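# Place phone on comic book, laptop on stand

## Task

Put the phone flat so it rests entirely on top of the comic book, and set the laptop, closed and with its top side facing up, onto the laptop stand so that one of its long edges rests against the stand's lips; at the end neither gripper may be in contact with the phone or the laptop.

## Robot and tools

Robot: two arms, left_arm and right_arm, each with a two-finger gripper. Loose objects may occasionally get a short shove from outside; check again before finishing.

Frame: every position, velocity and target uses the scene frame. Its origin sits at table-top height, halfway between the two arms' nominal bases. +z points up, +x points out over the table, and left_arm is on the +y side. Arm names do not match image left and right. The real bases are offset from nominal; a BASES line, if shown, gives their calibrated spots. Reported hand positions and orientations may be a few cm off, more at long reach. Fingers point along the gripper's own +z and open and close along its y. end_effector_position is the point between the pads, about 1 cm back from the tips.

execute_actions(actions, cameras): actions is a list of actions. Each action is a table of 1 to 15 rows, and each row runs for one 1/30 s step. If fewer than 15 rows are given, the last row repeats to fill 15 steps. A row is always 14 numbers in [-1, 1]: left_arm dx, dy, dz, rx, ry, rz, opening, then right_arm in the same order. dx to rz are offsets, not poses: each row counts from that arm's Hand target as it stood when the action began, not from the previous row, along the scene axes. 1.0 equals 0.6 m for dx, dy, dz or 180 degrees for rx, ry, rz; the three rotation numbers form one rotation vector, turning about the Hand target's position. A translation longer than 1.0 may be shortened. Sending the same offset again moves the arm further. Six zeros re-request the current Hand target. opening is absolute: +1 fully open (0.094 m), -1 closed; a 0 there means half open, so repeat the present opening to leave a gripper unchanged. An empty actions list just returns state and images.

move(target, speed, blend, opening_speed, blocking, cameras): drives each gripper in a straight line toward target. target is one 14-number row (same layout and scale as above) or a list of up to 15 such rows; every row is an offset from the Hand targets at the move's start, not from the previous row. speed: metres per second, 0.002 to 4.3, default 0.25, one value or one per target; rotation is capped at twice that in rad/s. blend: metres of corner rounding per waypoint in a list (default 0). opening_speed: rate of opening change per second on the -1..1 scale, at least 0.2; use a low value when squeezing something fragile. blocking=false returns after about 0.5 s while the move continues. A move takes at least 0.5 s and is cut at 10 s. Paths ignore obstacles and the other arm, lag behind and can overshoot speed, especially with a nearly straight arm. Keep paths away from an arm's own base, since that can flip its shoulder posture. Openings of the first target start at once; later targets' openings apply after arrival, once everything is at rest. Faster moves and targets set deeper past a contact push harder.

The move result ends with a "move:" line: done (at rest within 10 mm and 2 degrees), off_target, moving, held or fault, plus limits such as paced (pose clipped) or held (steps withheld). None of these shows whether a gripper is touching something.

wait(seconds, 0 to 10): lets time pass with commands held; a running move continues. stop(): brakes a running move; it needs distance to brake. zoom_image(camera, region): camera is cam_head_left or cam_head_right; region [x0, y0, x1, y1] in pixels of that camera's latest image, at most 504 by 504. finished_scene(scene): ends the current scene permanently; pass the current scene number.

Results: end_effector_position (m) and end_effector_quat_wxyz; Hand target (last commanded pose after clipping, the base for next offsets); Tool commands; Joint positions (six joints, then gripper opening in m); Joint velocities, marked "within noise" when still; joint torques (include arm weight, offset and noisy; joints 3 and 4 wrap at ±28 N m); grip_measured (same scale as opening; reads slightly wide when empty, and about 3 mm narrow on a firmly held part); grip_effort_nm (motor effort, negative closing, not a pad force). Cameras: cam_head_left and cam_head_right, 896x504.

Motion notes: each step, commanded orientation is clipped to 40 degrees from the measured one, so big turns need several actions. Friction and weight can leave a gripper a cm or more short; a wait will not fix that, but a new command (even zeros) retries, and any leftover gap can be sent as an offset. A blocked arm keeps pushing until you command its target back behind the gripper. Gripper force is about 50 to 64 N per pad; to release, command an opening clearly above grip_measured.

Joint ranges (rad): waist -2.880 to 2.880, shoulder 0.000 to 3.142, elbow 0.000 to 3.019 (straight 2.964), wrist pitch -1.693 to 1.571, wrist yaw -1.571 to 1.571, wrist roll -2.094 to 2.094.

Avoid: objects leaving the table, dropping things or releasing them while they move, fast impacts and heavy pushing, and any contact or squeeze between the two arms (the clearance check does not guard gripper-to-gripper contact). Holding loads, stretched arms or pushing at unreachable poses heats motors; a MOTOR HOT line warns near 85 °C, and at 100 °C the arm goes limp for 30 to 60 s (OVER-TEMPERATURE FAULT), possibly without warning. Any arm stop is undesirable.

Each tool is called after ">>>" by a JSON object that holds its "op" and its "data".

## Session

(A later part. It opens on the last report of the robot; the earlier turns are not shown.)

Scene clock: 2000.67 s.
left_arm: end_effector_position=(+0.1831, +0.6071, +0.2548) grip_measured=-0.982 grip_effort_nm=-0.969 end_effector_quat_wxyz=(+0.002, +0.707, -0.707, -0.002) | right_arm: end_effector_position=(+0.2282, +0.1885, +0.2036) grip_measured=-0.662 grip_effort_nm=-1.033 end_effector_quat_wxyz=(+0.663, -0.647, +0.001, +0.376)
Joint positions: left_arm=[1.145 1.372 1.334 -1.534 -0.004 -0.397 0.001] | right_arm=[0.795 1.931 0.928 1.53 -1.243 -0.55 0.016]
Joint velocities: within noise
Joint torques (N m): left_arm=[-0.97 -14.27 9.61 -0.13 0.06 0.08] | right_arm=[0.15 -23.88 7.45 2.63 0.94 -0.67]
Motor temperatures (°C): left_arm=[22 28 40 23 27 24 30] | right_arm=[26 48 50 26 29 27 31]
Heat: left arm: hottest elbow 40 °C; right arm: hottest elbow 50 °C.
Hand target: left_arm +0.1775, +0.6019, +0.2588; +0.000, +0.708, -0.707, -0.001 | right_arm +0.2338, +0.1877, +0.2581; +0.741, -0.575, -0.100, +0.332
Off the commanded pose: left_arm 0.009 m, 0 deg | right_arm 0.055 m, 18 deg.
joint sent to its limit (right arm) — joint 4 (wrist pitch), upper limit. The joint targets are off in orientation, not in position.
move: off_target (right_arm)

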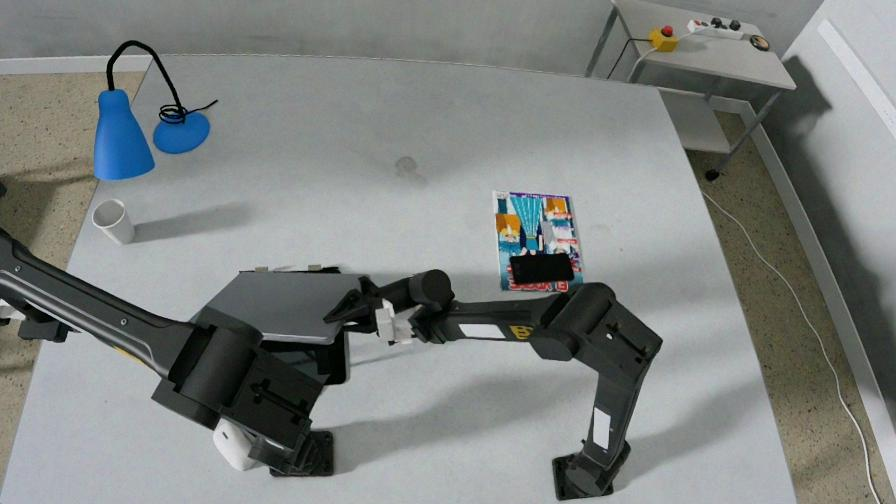

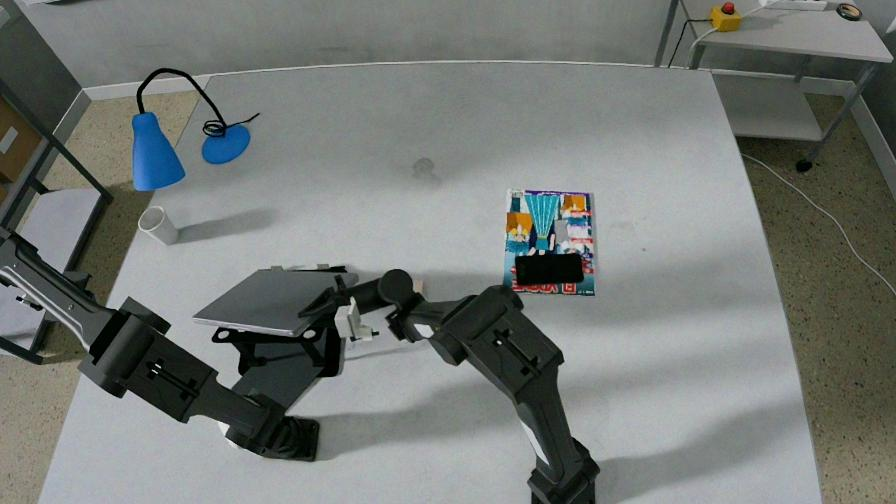

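>>> {"op": "move", "data": {"target": [0,0,0,0,0,0,-1,-0.02,0.0,-0.08,0.0,0.04,0.03,-0.95], "speed": 0.15}}

>>> {"op": "zoom_image", "data": {"camera": "cam_head_left", "region": [160, 200, 400, 380]}}

>>> {"op": "zoom_image", "data": {"camera": "cam_head_right", "region": [160, 200, 400, 380]}}

Scene clock: 2006.43 s.
left_arm: end_effector_position=(+0.1831, +0.6071, +0.2548) grip_measured=-0.982 grip_effort_nm=-0.974 end_effector_quat_wxyz=(+0.002, +0.707, -0.707, -0.002) | right_arm: end_effector_position=(+0.2257, +0.1864, +0.1827) grip_measured=-0.662 grip_effort_nm=-1.043 end_effector_quat_wxyz=(+0.662, -0.653, -0.003, +0.368)
Joint positions: left_arm=[1.145 1.372 1.334 -1.534 -0.004 -0.397 0.001] | right_arm=[0.795 1.961 0.912 1.53 -1.249 -0.609 0.016]
Joint velocities: within noise
Joint torques (N m): left_arm=[-0.38 -14.21 9.36 0.02 0.04 0.1] | right_arm=[0.97 -20.89 5.82 2.67 0.41 0.09]
Motor temperatures (°C): left_arm=[22 28 40 23 27 24 30] | right_arm=[26 49 49 26 29 27 31]
Heat: left arm: hottest elbow 40 °C; right arm: hottest shoulder 49 °C.
Hand target: left_arm +0.1775, +0.6019, +0.2588; +0.000, +0.708, -0.707, -0.001 | right_arm +0.2218, +0.1877, +0.2101; +0.729, -0.548, -0.080, +0.402
Off the commanded pose: left_arm 0.009 m, 0 deg | right_arm 0.028 m, 17 deg.
joint sent to its limit (right arm) — joint 4 (wrist pitch), upper limit. The joint targets are off in orientation, not in position.
move: off_target (right_arm)

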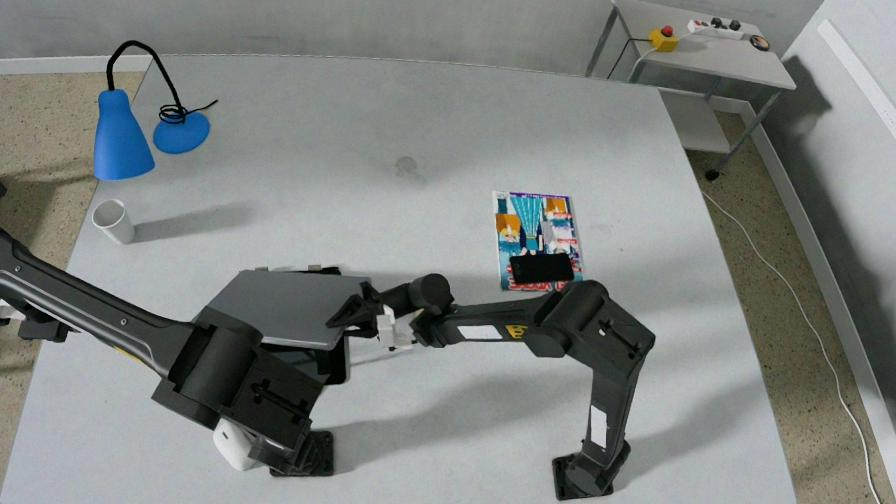

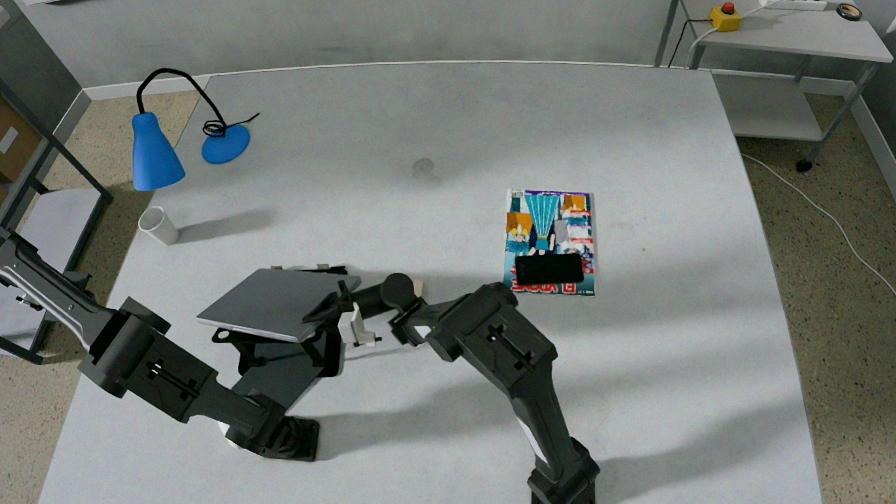

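Scaled by 2.100.

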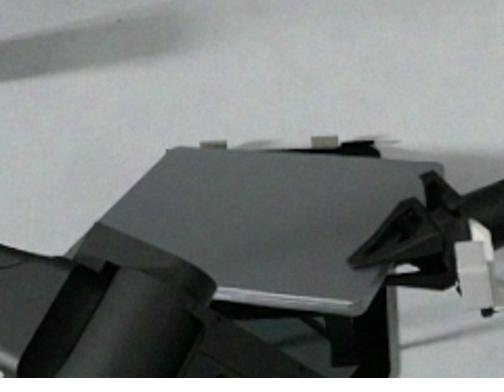

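Scaled by 2.100.

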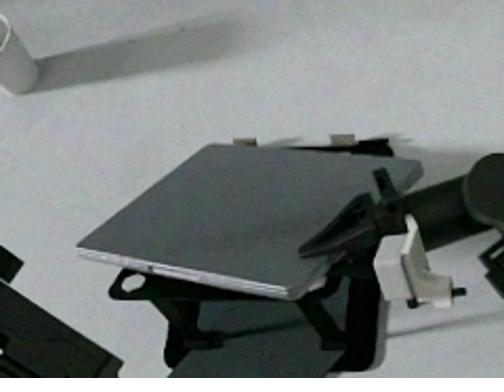

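>>> {"op": "move", "data": {"target": [[0,0,0,0,0,0,-1,-0.03,0.0,0.07,0.0,0.0,0.0,-0.95],[0,0,0,0,0,0,-1,-0.04,0.0,0.09,0.02,0.03,0.045,-0.95]], "speed": 0.15}}

>>> {"op": "zoom_image", "data": {"camera": "cam_head_left", "region": [160, 200, 400, 380]}}

>>> {"op": "zoom_image", "data": {"camera": "cam_head_right", "region": [160, 200, 400, 380]}}

Scene clock: 2017.30 s.
left_arm: end_effector_position=(+0.1831, +0.6071, +0.2548) grip_measured=-0.982 grip_effort_nm=-0.969 end_effector_quat_wxyz=(+0.002, +0.707, -0.707, -0.002) | right_arm: end_effector_position=(+0.2205, +0.1841, +0.2016) grip_measured=-0.662 grip_effort_nm=-1.043 end_effector_quat_wxyz=(+0.652, -0.648, +0.019, +0.394)
Joint positions: left_arm=[1.145 1.372 1.334 -1.534 -0.004 -0.397 0.001] | right_arm=[0.8 1.919 0.9 1.533 -1.24 -0.507 0.016]
Joint velocities: within noise
Joint torques (N m): left_arm=[-0.79 -14.51 9.66 0.02 0.11 0.13] | right_arm=[2.96 -25.7 6.58 2.54 0.02 0.65]
Motor temperatures (°C): left_arm=[22 28 40 23 27 24 30] | right_arm=[26 48 47 26 28 26 31]
Heat: left arm: hottest elbow 40 °C; right arm: hottest shoulder 48 °C.
Hand target: left_arm +0.1775, +0.6019, +0.2588; +0.000, +0.708, -0.707, -0.001 | right_arm +0.1979, +0.1877, +0.2641; +0.719, -0.498, -0.097, +0.475
Off the commanded pose: left_arm 0.009 m, 0 deg | right_arm 0.067 m, 25 deg.
joint sent to its limit (right arm) — joint 4 (wrist pitch), upper limit. The joint targets are off in position and orientation.
move: off_target (right_arm)

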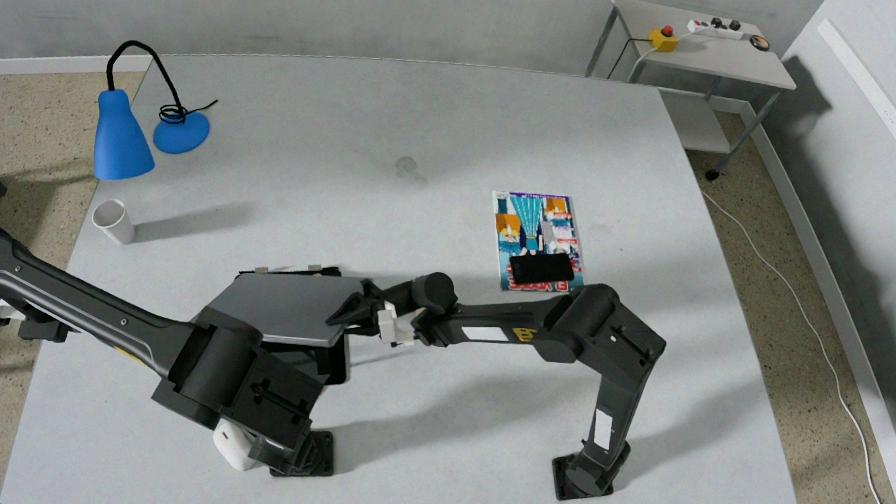

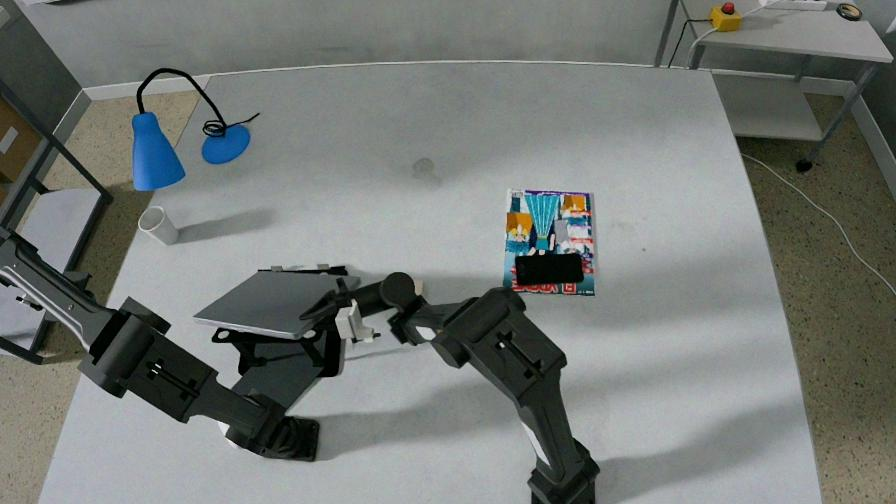

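Scaled by 2.100.

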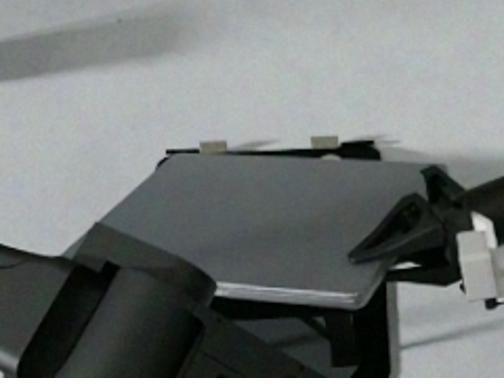

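Scaled by 2.100.

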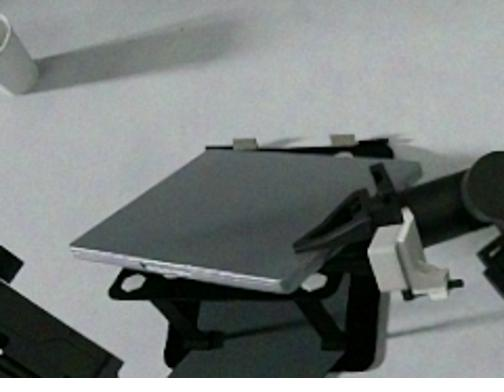

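>>> {"op": "move", "data": {"target": [0,0,0,0,0,0,-1,-0.01,0.0,0.0,-0.0,0.03,0.06,-0.95], "speed": 0.15}}

>>> {"op": "zoom_image", "data": {"camera": "cam_head_left", "region": [160, 200, 400, 380]}}

>>> {"op": "zoom_image", "data": {"camera": "cam_head_right", "region": [160, 200, 400, 380]}}

Scene clock: 2023.37 s.
left_arm: end_effector_position=(+0.1831, +0.6071, +0.2548) grip_measured=-0.982 grip_effort_nm=-0.969 end_effector_quat_wxyz=(+0.002, +0.707, -0.707, -0.002) | right_arm: end_effector_position=(+0.2119, +0.1788, +0.2103) grip_measured=-0.663 grip_effort_nm=-1.038 end_effector_quat_wxyz=(+0.632, -0.653, +0.012, +0.417)
Joint positions: left_arm=[1.145 1.372 1.334 -1.534 -0.004 -0.397 0.001] | right_arm=[0.8 1.898 0.9 1.553 -1.289 -0.432 0.016]
Joint velocities: within noise
Joint torques (N m): left_arm=[-1.08 -14.15 9.65 0.09 0.06 0.12] | right_arm=[3.02 -23.94 8.05 1.72 -0.41 1.2]
Motor temperatures (°C): left_arm=[22 28 40 23 27 24 30] | right_arm=[26 48 47 26 28 26 31]
Heat: left arm: hottest elbow 40 °C; right arm: hottest shoulder 48 °C.
Hand target: left_arm +0.1775, +0.6019, +0.2588; +0.000, +0.708, -0.707, -0.001 | right_arm +0.1919, +0.1877, +0.2642; +0.675, -0.464, -0.109, +0.563
Off the commanded pose: left_arm 0.009 m, 0 deg | right_arm 0.058 m, 31 deg.
joint sent to its limit (right arm) — joint 4 (wrist pitch), upper limit. The joint targets are off in orientation, not in position.
move: off_target (right_arm)

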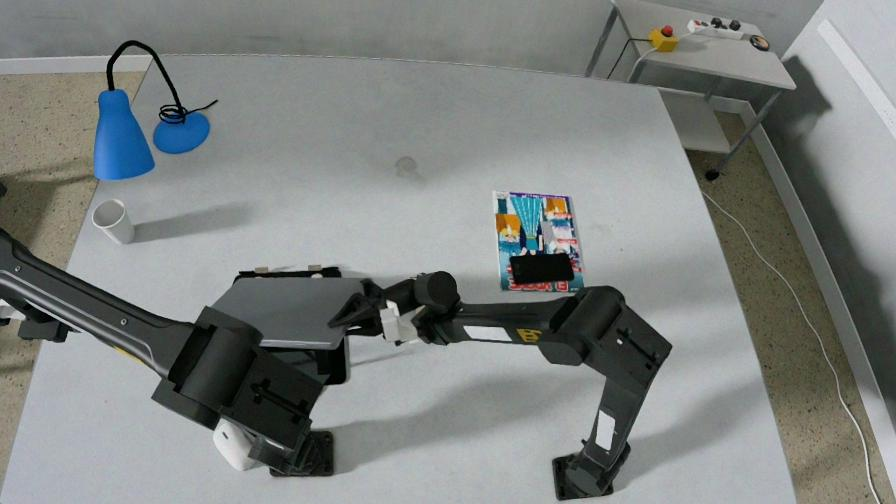

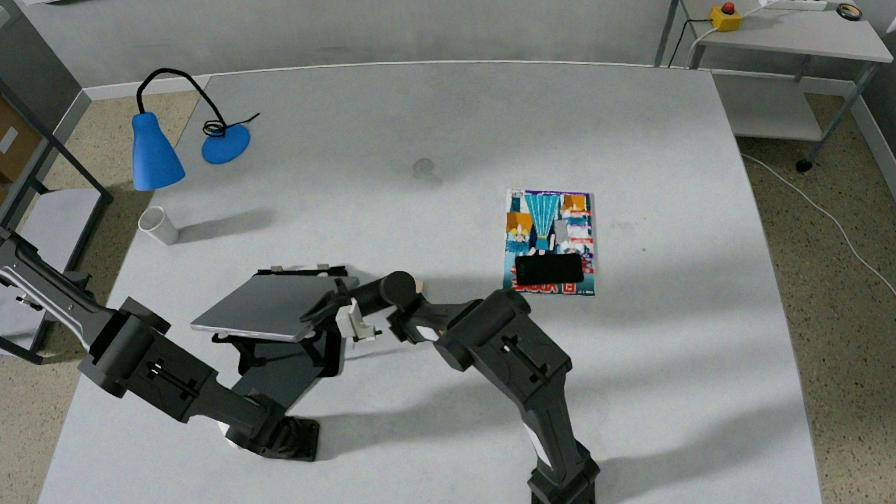

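Scaled by 2.100.

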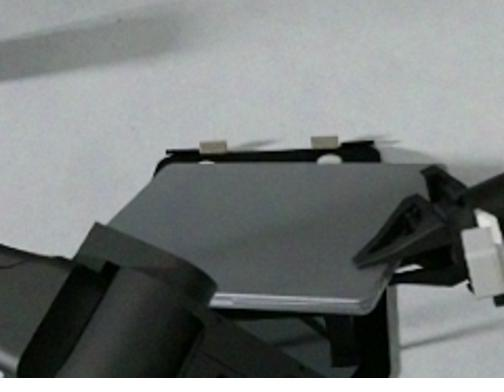

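Scaled by 2.100.

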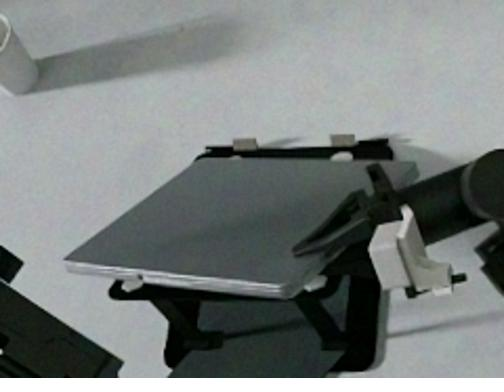

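>>> {"op": "move", "data": {"target": [0,0,0,0,0,0,-1,0.0,0.0,-0.08,0.0,0.0,0.01,-0.95], "speed": 0.15}}

>>> {"op": "zoom_image", "data": {"camera": "cam_head_left", "region": [160, 200, 400, 380]}}

>>> {"op": "zoom_image", "data": {"camera": "cam_head_right", "region": [160, 200, 400, 380]}}

Scene clock: 2029.37 s.
left_arm: end_effector_position=(+0.1831, +0.6071, +0.2548) grip_measured=-0.982 grip_effort_nm=-0.969 end_effector_quat_wxyz=(+0.002, +0.707, -0.707, -0.002) | right_arm: end_effector_position=(+0.2074, +0.1763, +0.2028) grip_measured=-0.662 grip_effort_nm=-1.033 end_effector_quat_wxyz=(+0.629, -0.661, -0.013, +0.409)
Joint positions: left_arm=[1.145 1.372 1.334 -1.534 -0.004 -0.397 0.001] | right_arm=[0.8 1.908 0.9 1.561 -1.326 -0.474 0.016]
Joint velocities: within noise
Joint torques (N m): left_arm=[-0.91 -13.68 9.52 -0.24 0.04 0.08] | right_arm=[3.02 -18.14 7.2 1.54 -0.48 0.91]
Motor temperatures (°C): left_arm=[22 28 40 23 27 24 30] | right_arm=[26 48 46 26 28 27 31]
Heat: left arm: hottest elbow 40 °C; right arm: hottest shoulder 48 °C.
Hand target: left_arm +0.1775, +0.6019, +0.2588; +0.000, +0.708, -0.707, -0.001 | right_arm +0.1919, +0.1877, +0.2162; +0.666, -0.462, -0.117, +0.574
Off the commanded pose: left_arm 0.009 m, 0 deg | right_arm 0.023 m, 32 deg.
joint sent to its limit (right arm) — joint 4 (wrist pitch), upper limit. The joint targets are off in orientation, not in position.
move: off_target (right_arm)

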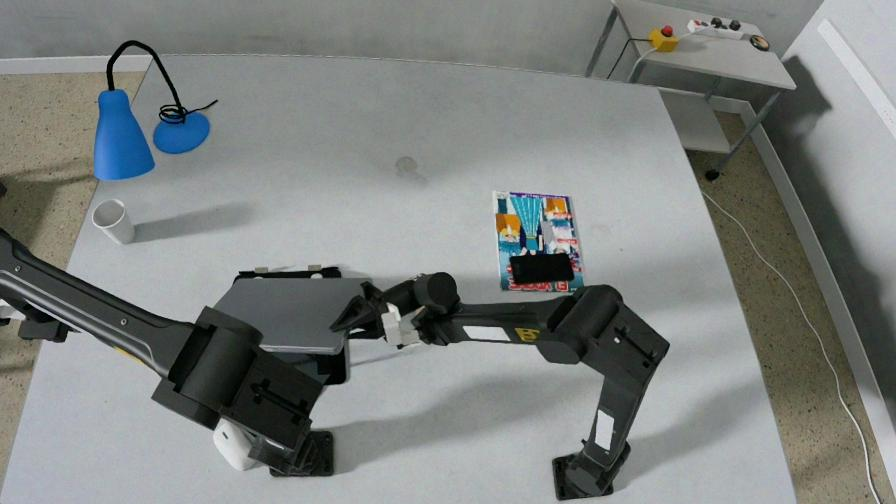

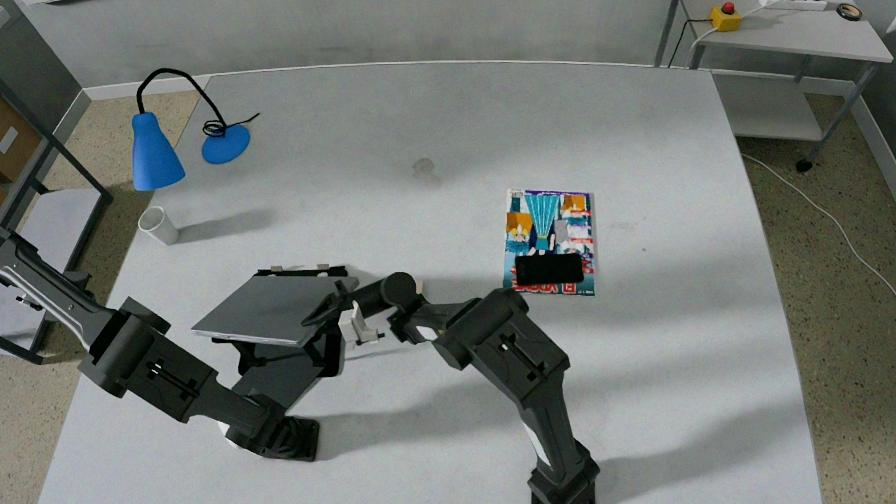

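Scaled by 2.100.

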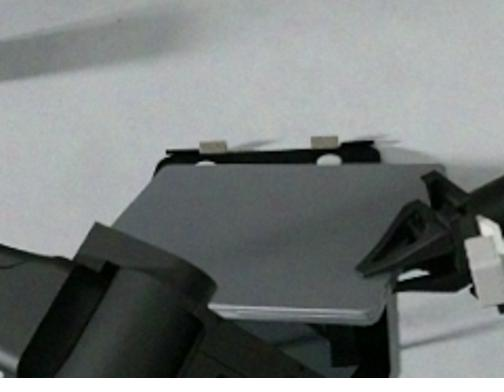

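Scaled by 2.100.

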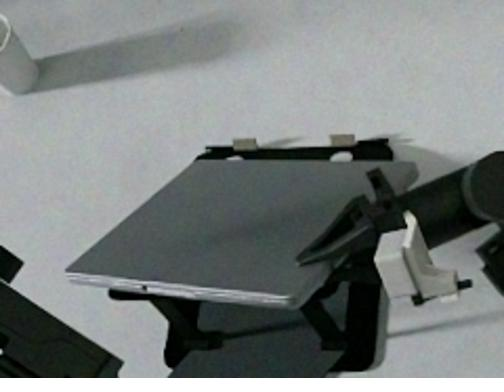

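>>> {"op": "move", "data": {"target": [0,0,0,0,0,0,-1,0.02,0.0,-0.08,0.0,0.0,0.0,-0.95], "speed": 0.15}}

>>> {"op": "zoom_image", "data": {"camera": "cam_head_left", "region": [160, 200, 400, 380]}}

>>> {"op": "zoom_image", "data": {"camera": "cam_head_right", "region": [160, 200, 400, 380]}}

Scene clock: 2033.70 s.
left_arm: end_effector_position=(+0.1831, +0.6071, +0.2548) grip_measured=-0.982 grip_effort_nm=-0.974 end_effector_quat_wxyz=(+0.002, +0.707, -0.707, -0.002) | right_arm: end_effector_position=(+0.2109, +0.1811, +0.1759) grip_measured=-0.662 grip_effort_nm=-1.043 end_effector_quat_wxyz=(+0.632, -0.666, -0.037, +0.395)
Joint positions: left_arm=[1.145 1.372 1.334 -1.534 -0.004 -0.397 0.001] | right_arm=[0.799 1.977 0.925 1.582 -1.352 -0.548 0.016]
Joint velocities: within noise
Joint torques (N m): left_arm=[-1.38 -13.74 9.52 0.08 0.07 0.09] | right_arm=[1.55 -16.38 6.56 0.8 -0.99 0.82]
Motor temperatures (°C): left_arm=[22 28 40 23 27 24 30] | right_arm=[26 48 46 26 28 27 31]
Heat: left arm: hottest elbow 40 °C; right arm: hottest shoulder 48 °C.
Hand target: left_arm +0.1775, +0.6019, +0.2588; +0.000, +0.708, -0.707, -0.001 | right_arm +0.2038, +0.1877, +0.1680; +0.666, -0.462, -0.116, +0.574
Off the commanded pose: left_arm 0.009 m, 0 deg | right_arm 0.012 m, 33 deg.
joint sent to its limit (right arm) — joint 4 (wrist pitch), upper limit. The joint targets are off in orientation, not in position.
move: off_target (right_arm)

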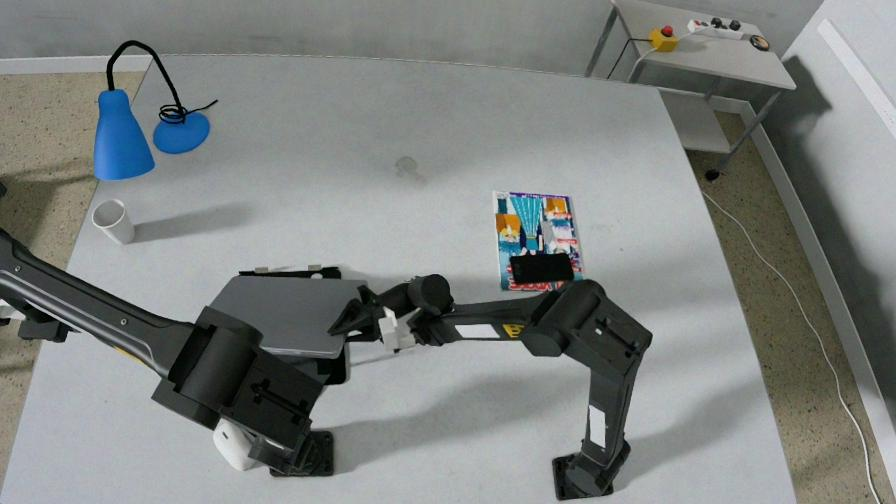

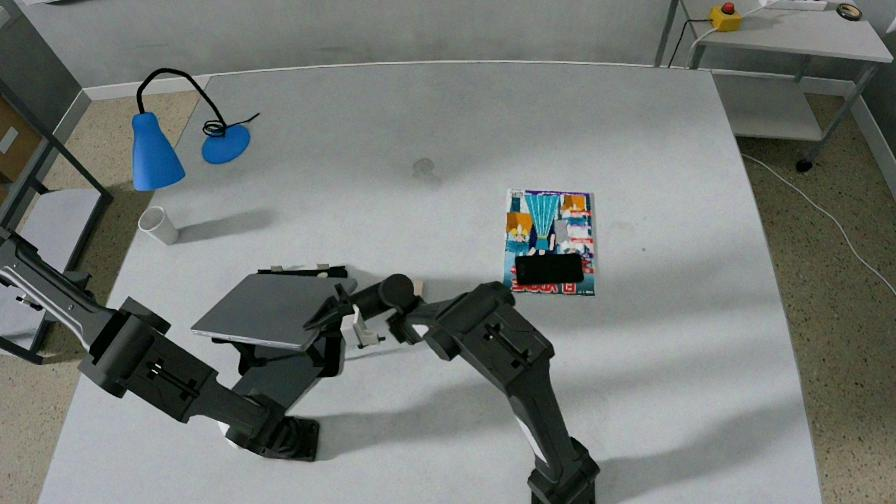

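Scaled by 2.100.

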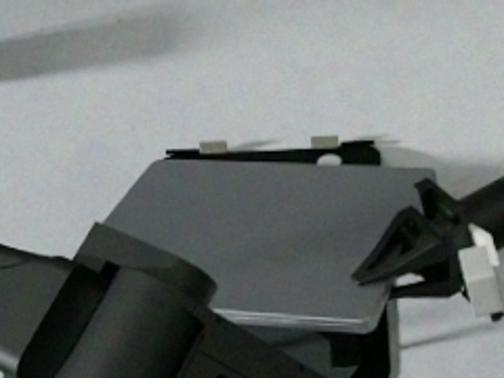

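Scaled by 2.100.

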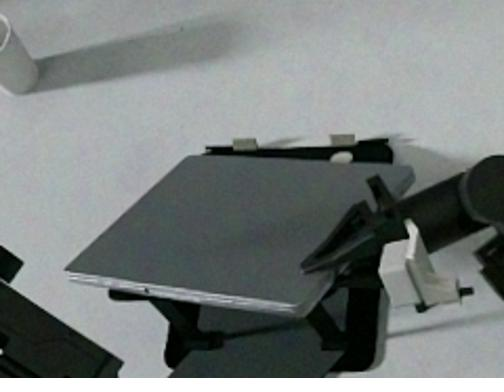

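>>> {"op": "move", "data": {"target": [0,0,0,0,0,0,-1,0.01,-0.01,0.035,-0.1,-0.06,-0.09,-0.95], "speed": 0.12}}

>>> {"op": "zoom_image", "data": {"camera": "cam_head_left", "region": [160, 200, 400, 380]}}

>>> {"op": "zoom_image", "data": {"camera": "cam_head_right", "region": [160, 200, 400, 380]}}

Scene clock: 2042.60 s.
left_arm: end_effector_position=(+0.1831, +0.6071, +0.2548) grip_measured=-0.982 grip_effort_nm=-0.969 end_effector_quat_wxyz=(+0.002, +0.707, -0.707, -0.002) | right_arm: end_effector_position=(+0.2163, +0.1841, +0.1794) grip_measured=-0.662 grip_effort_nm=-1.038 end_effector_quat_wxyz=(+0.644, -0.659, -0.025, +0.388)
Joint positions: left_arm=[1.145 1.372 1.334 -1.534 -0.004 -0.397 0.001] | right_arm=[0.799 1.977 0.925 1.582 -1.312 -0.55 0.016]
Joint velocities: within noise
Joint torques (N m): left_arm=[-0.91 -13.8 9.74 -0.03 0.1 0.11] | right_arm=[0.85 -20.72 3.78 0.81 0.24 0.93]
Motor temperatures (°C): left_arm=[22 28 40 23 27 24 30] | right_arm=[26 46 45 26 28 26 31]
Heat: left arm: hottest elbow 40 °C; right arm: hottest shoulder 46 °C.
Hand target: left_arm +0.1775, +0.6019, +0.2588; +0.000, +0.708, -0.707, -0.001 | right_arm +0.2099, +0.1817, +0.1891; +0.646, -0.624, -0.022, +0.440
Off the commanded pose: left_arm 0.009 m, 0 deg | right_arm 0.012 m, 7 deg.
joint sent to its limit (right arm) — joint 4 (wrist pitch), upper limit. The joint targets are off in orientation, not in position.
move: off_target (right_arm)

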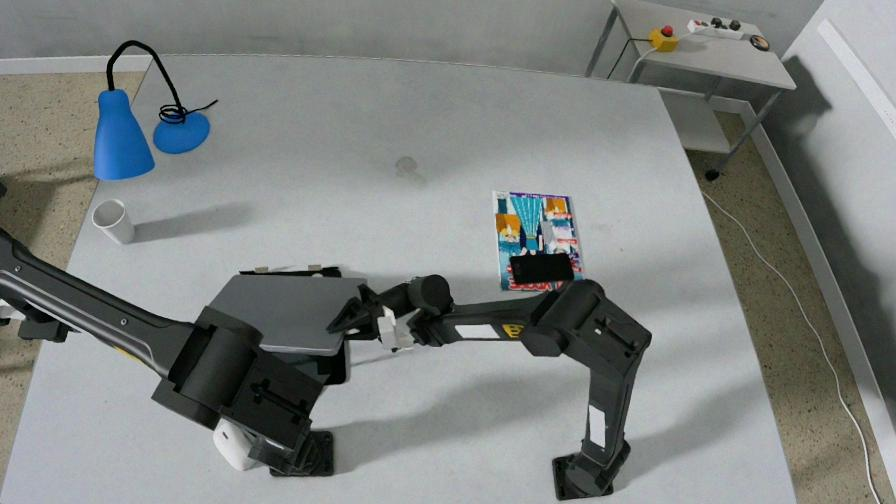

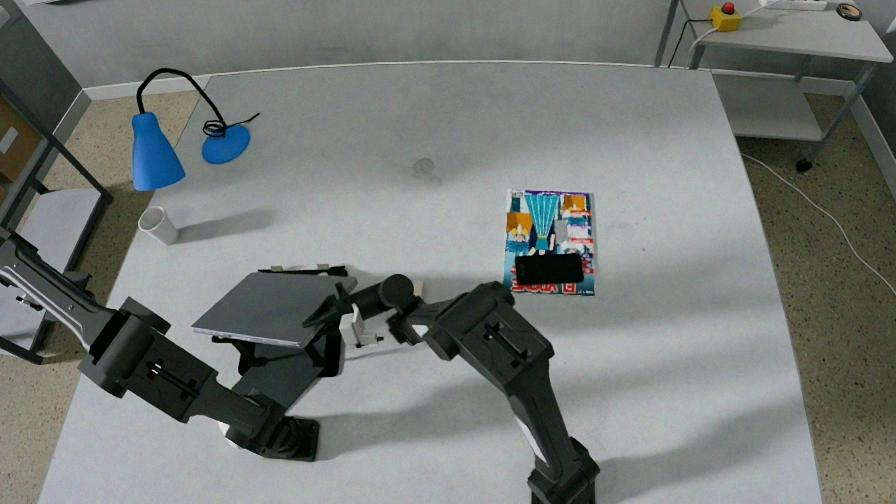

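Scaled by 2.100.

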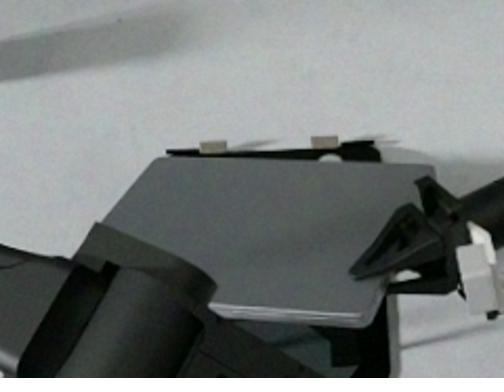

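Scaled by 2.100.

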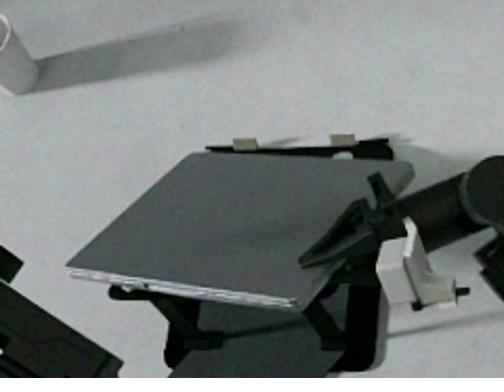

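>>> {"op": "move", "data": {"target": [0,0,0,0,0,0,-1,-0.02,-0.01,0.075,-0.03,0.0,0.02,-0.95], "speed": 0.12}}

>>> {"op": "zoom_image", "data": {"camera": "cam_head_left", "region": [160, 200, 400, 380]}}

>>> {"op": "zoom_image", "data": {"camera": "cam_head_right", "region": [160, 200, 400, 380]}}

Scene clock: 2046.73 s.
left_arm: end_effector_position=(+0.1831, +0.6071, +0.2548) grip_measured=-0.982 grip_effort_nm=-0.974 end_effector_quat_wxyz=(+0.002, +0.707, -0.707, -0.002) | right_arm: end_effector_position=(+0.2162, +0.1752, +0.2032) grip_measured=-0.663 grip_effort_nm=-1.038 end_effector_quat_wxyz=(+0.618, -0.665, -0.009, +0.419)
Joint positions: left_arm=[1.145 1.372 1.334 -1.534 -0.004 -0.397 0.001] | right_arm=[0.784 1.918 0.925 1.564 -1.357 -0.427 0.016]
Joint velocities: within noise
Joint torques (N m): left_arm=[-0.79 -13.8 9.57 -0.01 0.07 0.09] | right_arm=[2.2 -22.83 5.48 1.32 -0.54 1.26]
Motor temperatures (°C): left_arm=[22 28 40 23 27 24 30] | right_arm=[26 46 44 26 28 27 31]
Heat: left arm: hottest elbow 40 °C; right arm: hottest shoulder 46 °C.
Hand target: left_arm +0.1775, +0.6019, +0.2588; +0.000, +0.708, -0.707, -0.001 | right_arm +0.1978, +0.1757, +0.2343; +0.602, -0.652, -0.020, +0.461
Off the commanded pose: left_arm 0.009 m, 0 deg | right_arm 0.036 m, 6 deg.
joint sent to its limit (right arm) — joint 4 (wrist pitch), upper limit. The joint targets still meet the commanded pose.
move: off_target (right_arm)

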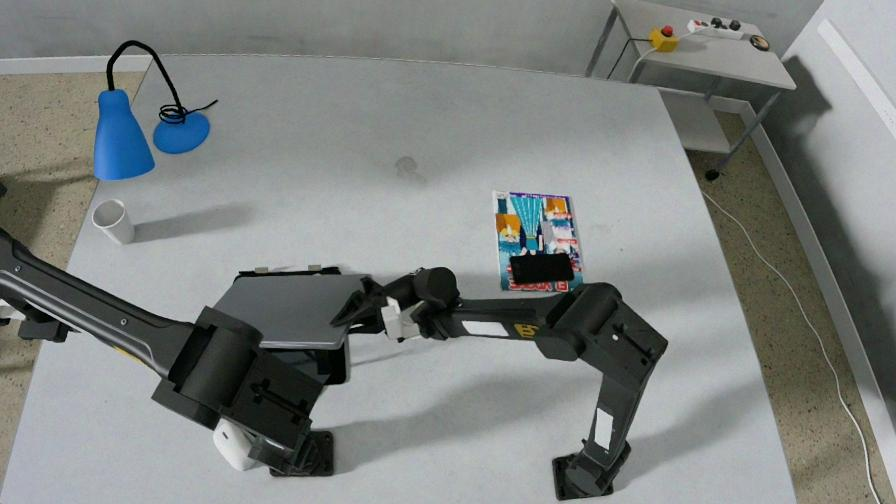

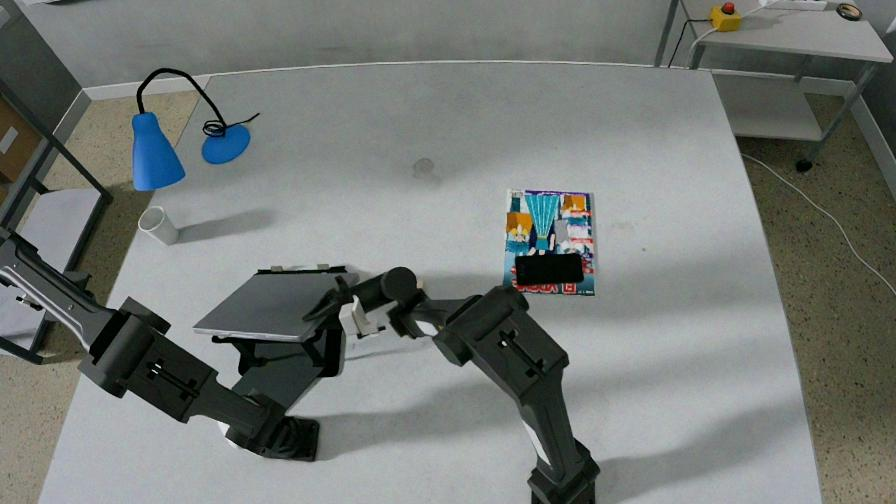

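Scaled by 2.100.

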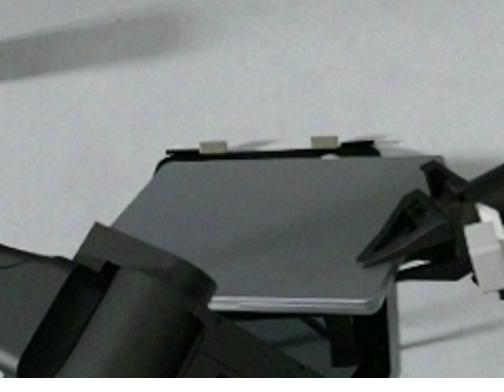

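Scaled by 2.100.

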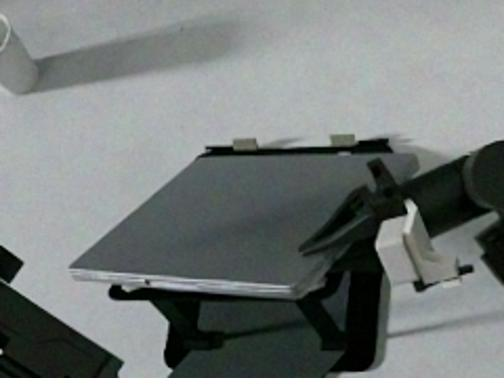

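>>> {"op": "move", "data": {"target": [0,0,0,0,0,0,-1,0.0,0.0,-0.05,0.0,0.0,0.0,-0.95], "speed": 0.12}}

>>> {"op": "zoom_image", "data": {"camera": "cam_head_left", "region": [160, 200, 400, 380]}}

>>> {"op": "zoom_image", "data": {"camera": "cam_head_right", "region": [160, 200, 400, 380]}}

Scene clock: 2050.17 s.
left_arm: end_effector_position=(+0.1831, +0.6071, +0.2548) grip_measured=-0.982 grip_effort_nm=-0.969 end_effector_quat_wxyz=(+0.002, +0.707, -0.707, -0.002) | right_arm: end_effector_position=(+0.2161, +0.1751, +0.2026) grip_measured=-0.663 grip_effort_nm=-1.038 end_effector_quat_wxyz=(+0.620, -0.666, -0.013, +0.415)
Joint positions: left_arm=[1.145 1.372 1.334 -1.534 -0.004 -0.397 0.001] | right_arm=[0.784 1.919 0.925 1.564 -1.359 -0.441 0.016]
Joint velocities: within noise
Joint torques (N m): left_arm=[-0.73 -14.1 9.8 -0.16 0.03 0.05] | right_arm=[2.14 -18.96 4.36 1.37 -0.56 0.95]
Motor temperatures (°C): left_arm=[22 28 40 23 27 24 30] | right_arm=[26 47 44 26 28 27 31]
Heat: left arm: hottest elbow 40 °C; right arm: hottest shoulder 47 °C.
Hand target: left_arm +0.1775, +0.6019, +0.2588; +0.000, +0.708, -0.707, -0.001 | right_arm +0.1978, +0.1758, +0.2042; +0.602, -0.652, -0.020, +0.461
Off the commanded pose: left_arm 0.009 m, 0 deg | right_arm 0.018 m, 6 deg.
joint sent to its limit (right arm) — joint 4 (wrist pitch), upper limit. The joint targets are off in orientation, not in position.
move: off_target (right_arm)

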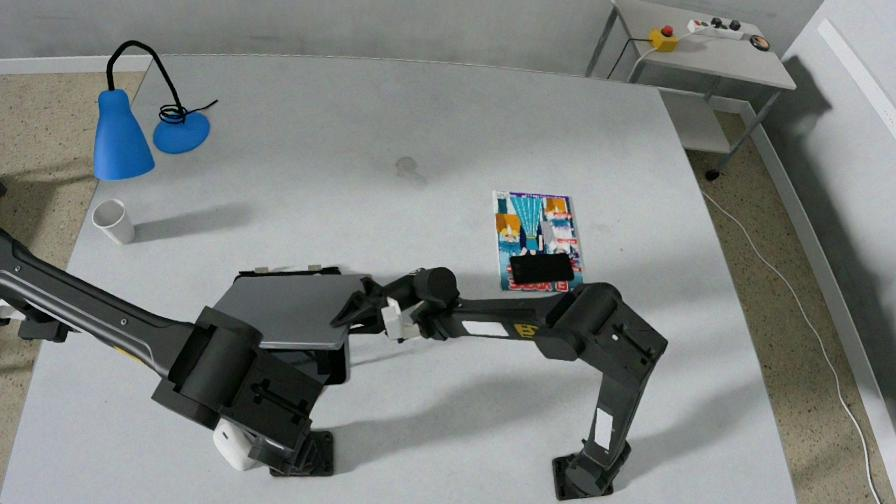

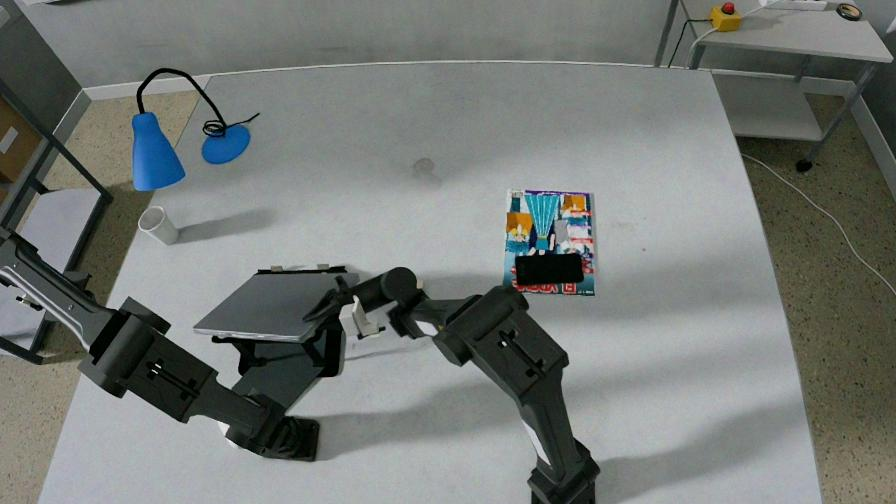

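Scaled by 2.100.

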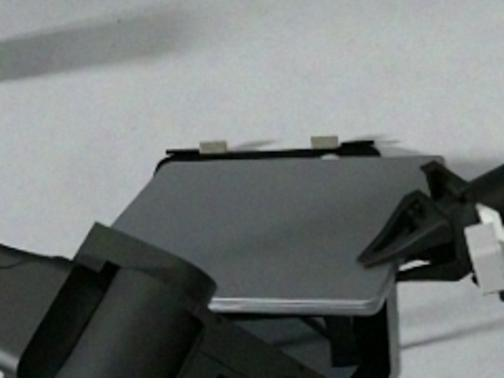

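Scaled by 2.100.

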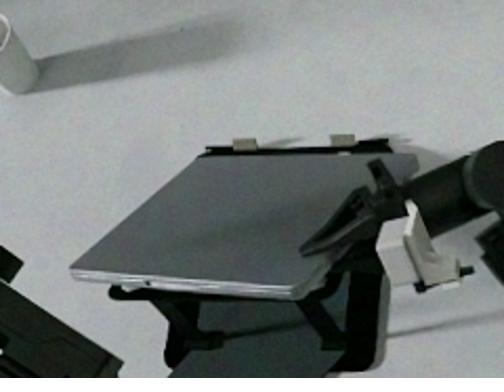

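>>> {"op": "move", "data": {"target": [0,0,0,0,0,0,-1,0.01,0.0,-0.025,0.0,0.0,0.0,-0.95], "speed": 0.1, "cameras": ["cam_head_left"]}}

>>> {"op": "zoom_image", "data": {"camera": "cam_head_left", "region": [160, 200, 400, 380]}}

Scene clock: 2053.87 s.
left_arm: end_effector_position=(+0.1831, +0.6071, +0.2548) grip_measured=-0.982 grip_effort_nm=-0.969 end_effector_quat_wxyz=(+0.002, +0.707, -0.707, -0.002) | right_arm: end_effector_position=(+0.2163, +0.1735, +0.1945) grip_measured=-0.662 grip_effort_nm=-1.038 end_effector_quat_wxyz=(+0.621, -0.668, -0.023, +0.409)
Joint positions: left_arm=[1.145 1.372 1.334 -1.534 -0.004 -0.397 0.001] | right_arm=[0.78 1.935 0.925 1.574 -1.373 -0.467 0.016]
Joint velocities: within noise
Joint torques (N m): left_arm=[-1.38 -13.74 9.57 -0.05 0.07 0.08] | right_arm=[1.79 -17.67 4.67 1.03 -0.4 0.91]
Motor temperatures (°C): left_arm=[22 28 40 23 27 24 30] | right_arm=[26 47 44 26 28 27 31]
Heat: left arm: hottest elbow 40 °C; right arm: hottest shoulder 47 °C.
Hand target: left_arm +0.1775, +0.6019, +0.2588; +0.000, +0.708, -0.707, -0.001 | right_arm +0.2039, +0.1757, +0.1891; +0.602, -0.652, -0.021, +0.461
Off the commanded pose: left_arm 0.009 m, 0 deg | right_arm 0.014 m, 7 deg.
joint sent to its limit (right arm) — joint 4 (wrist pitch), upper limit. The joint targets are off in orientation, not in position.
move: off_target (right_arm)
Images, in order (width x height): cam_head_left 896x504.

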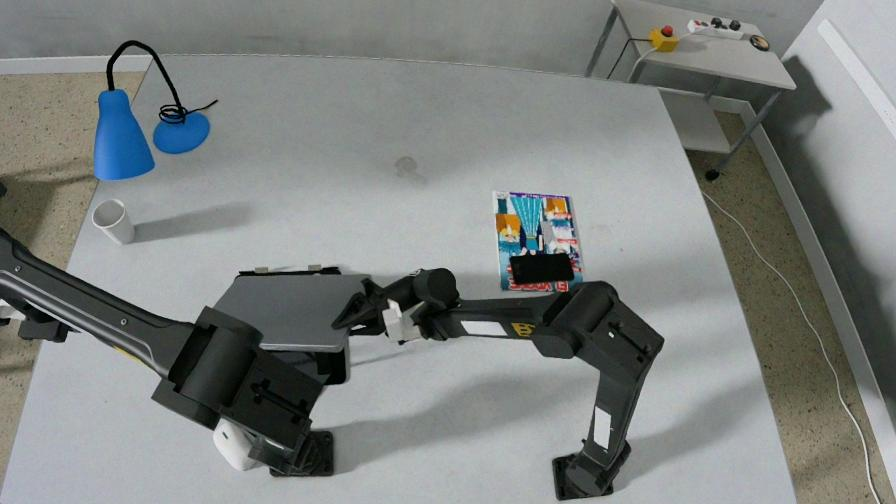

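Scaled by 2.100.

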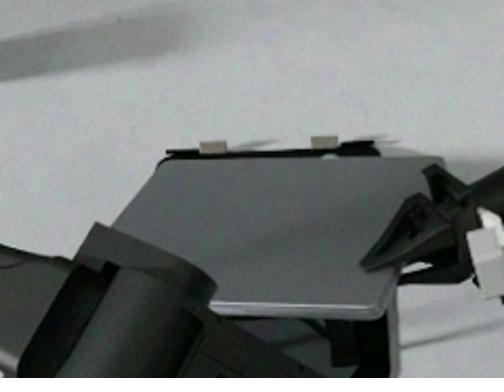

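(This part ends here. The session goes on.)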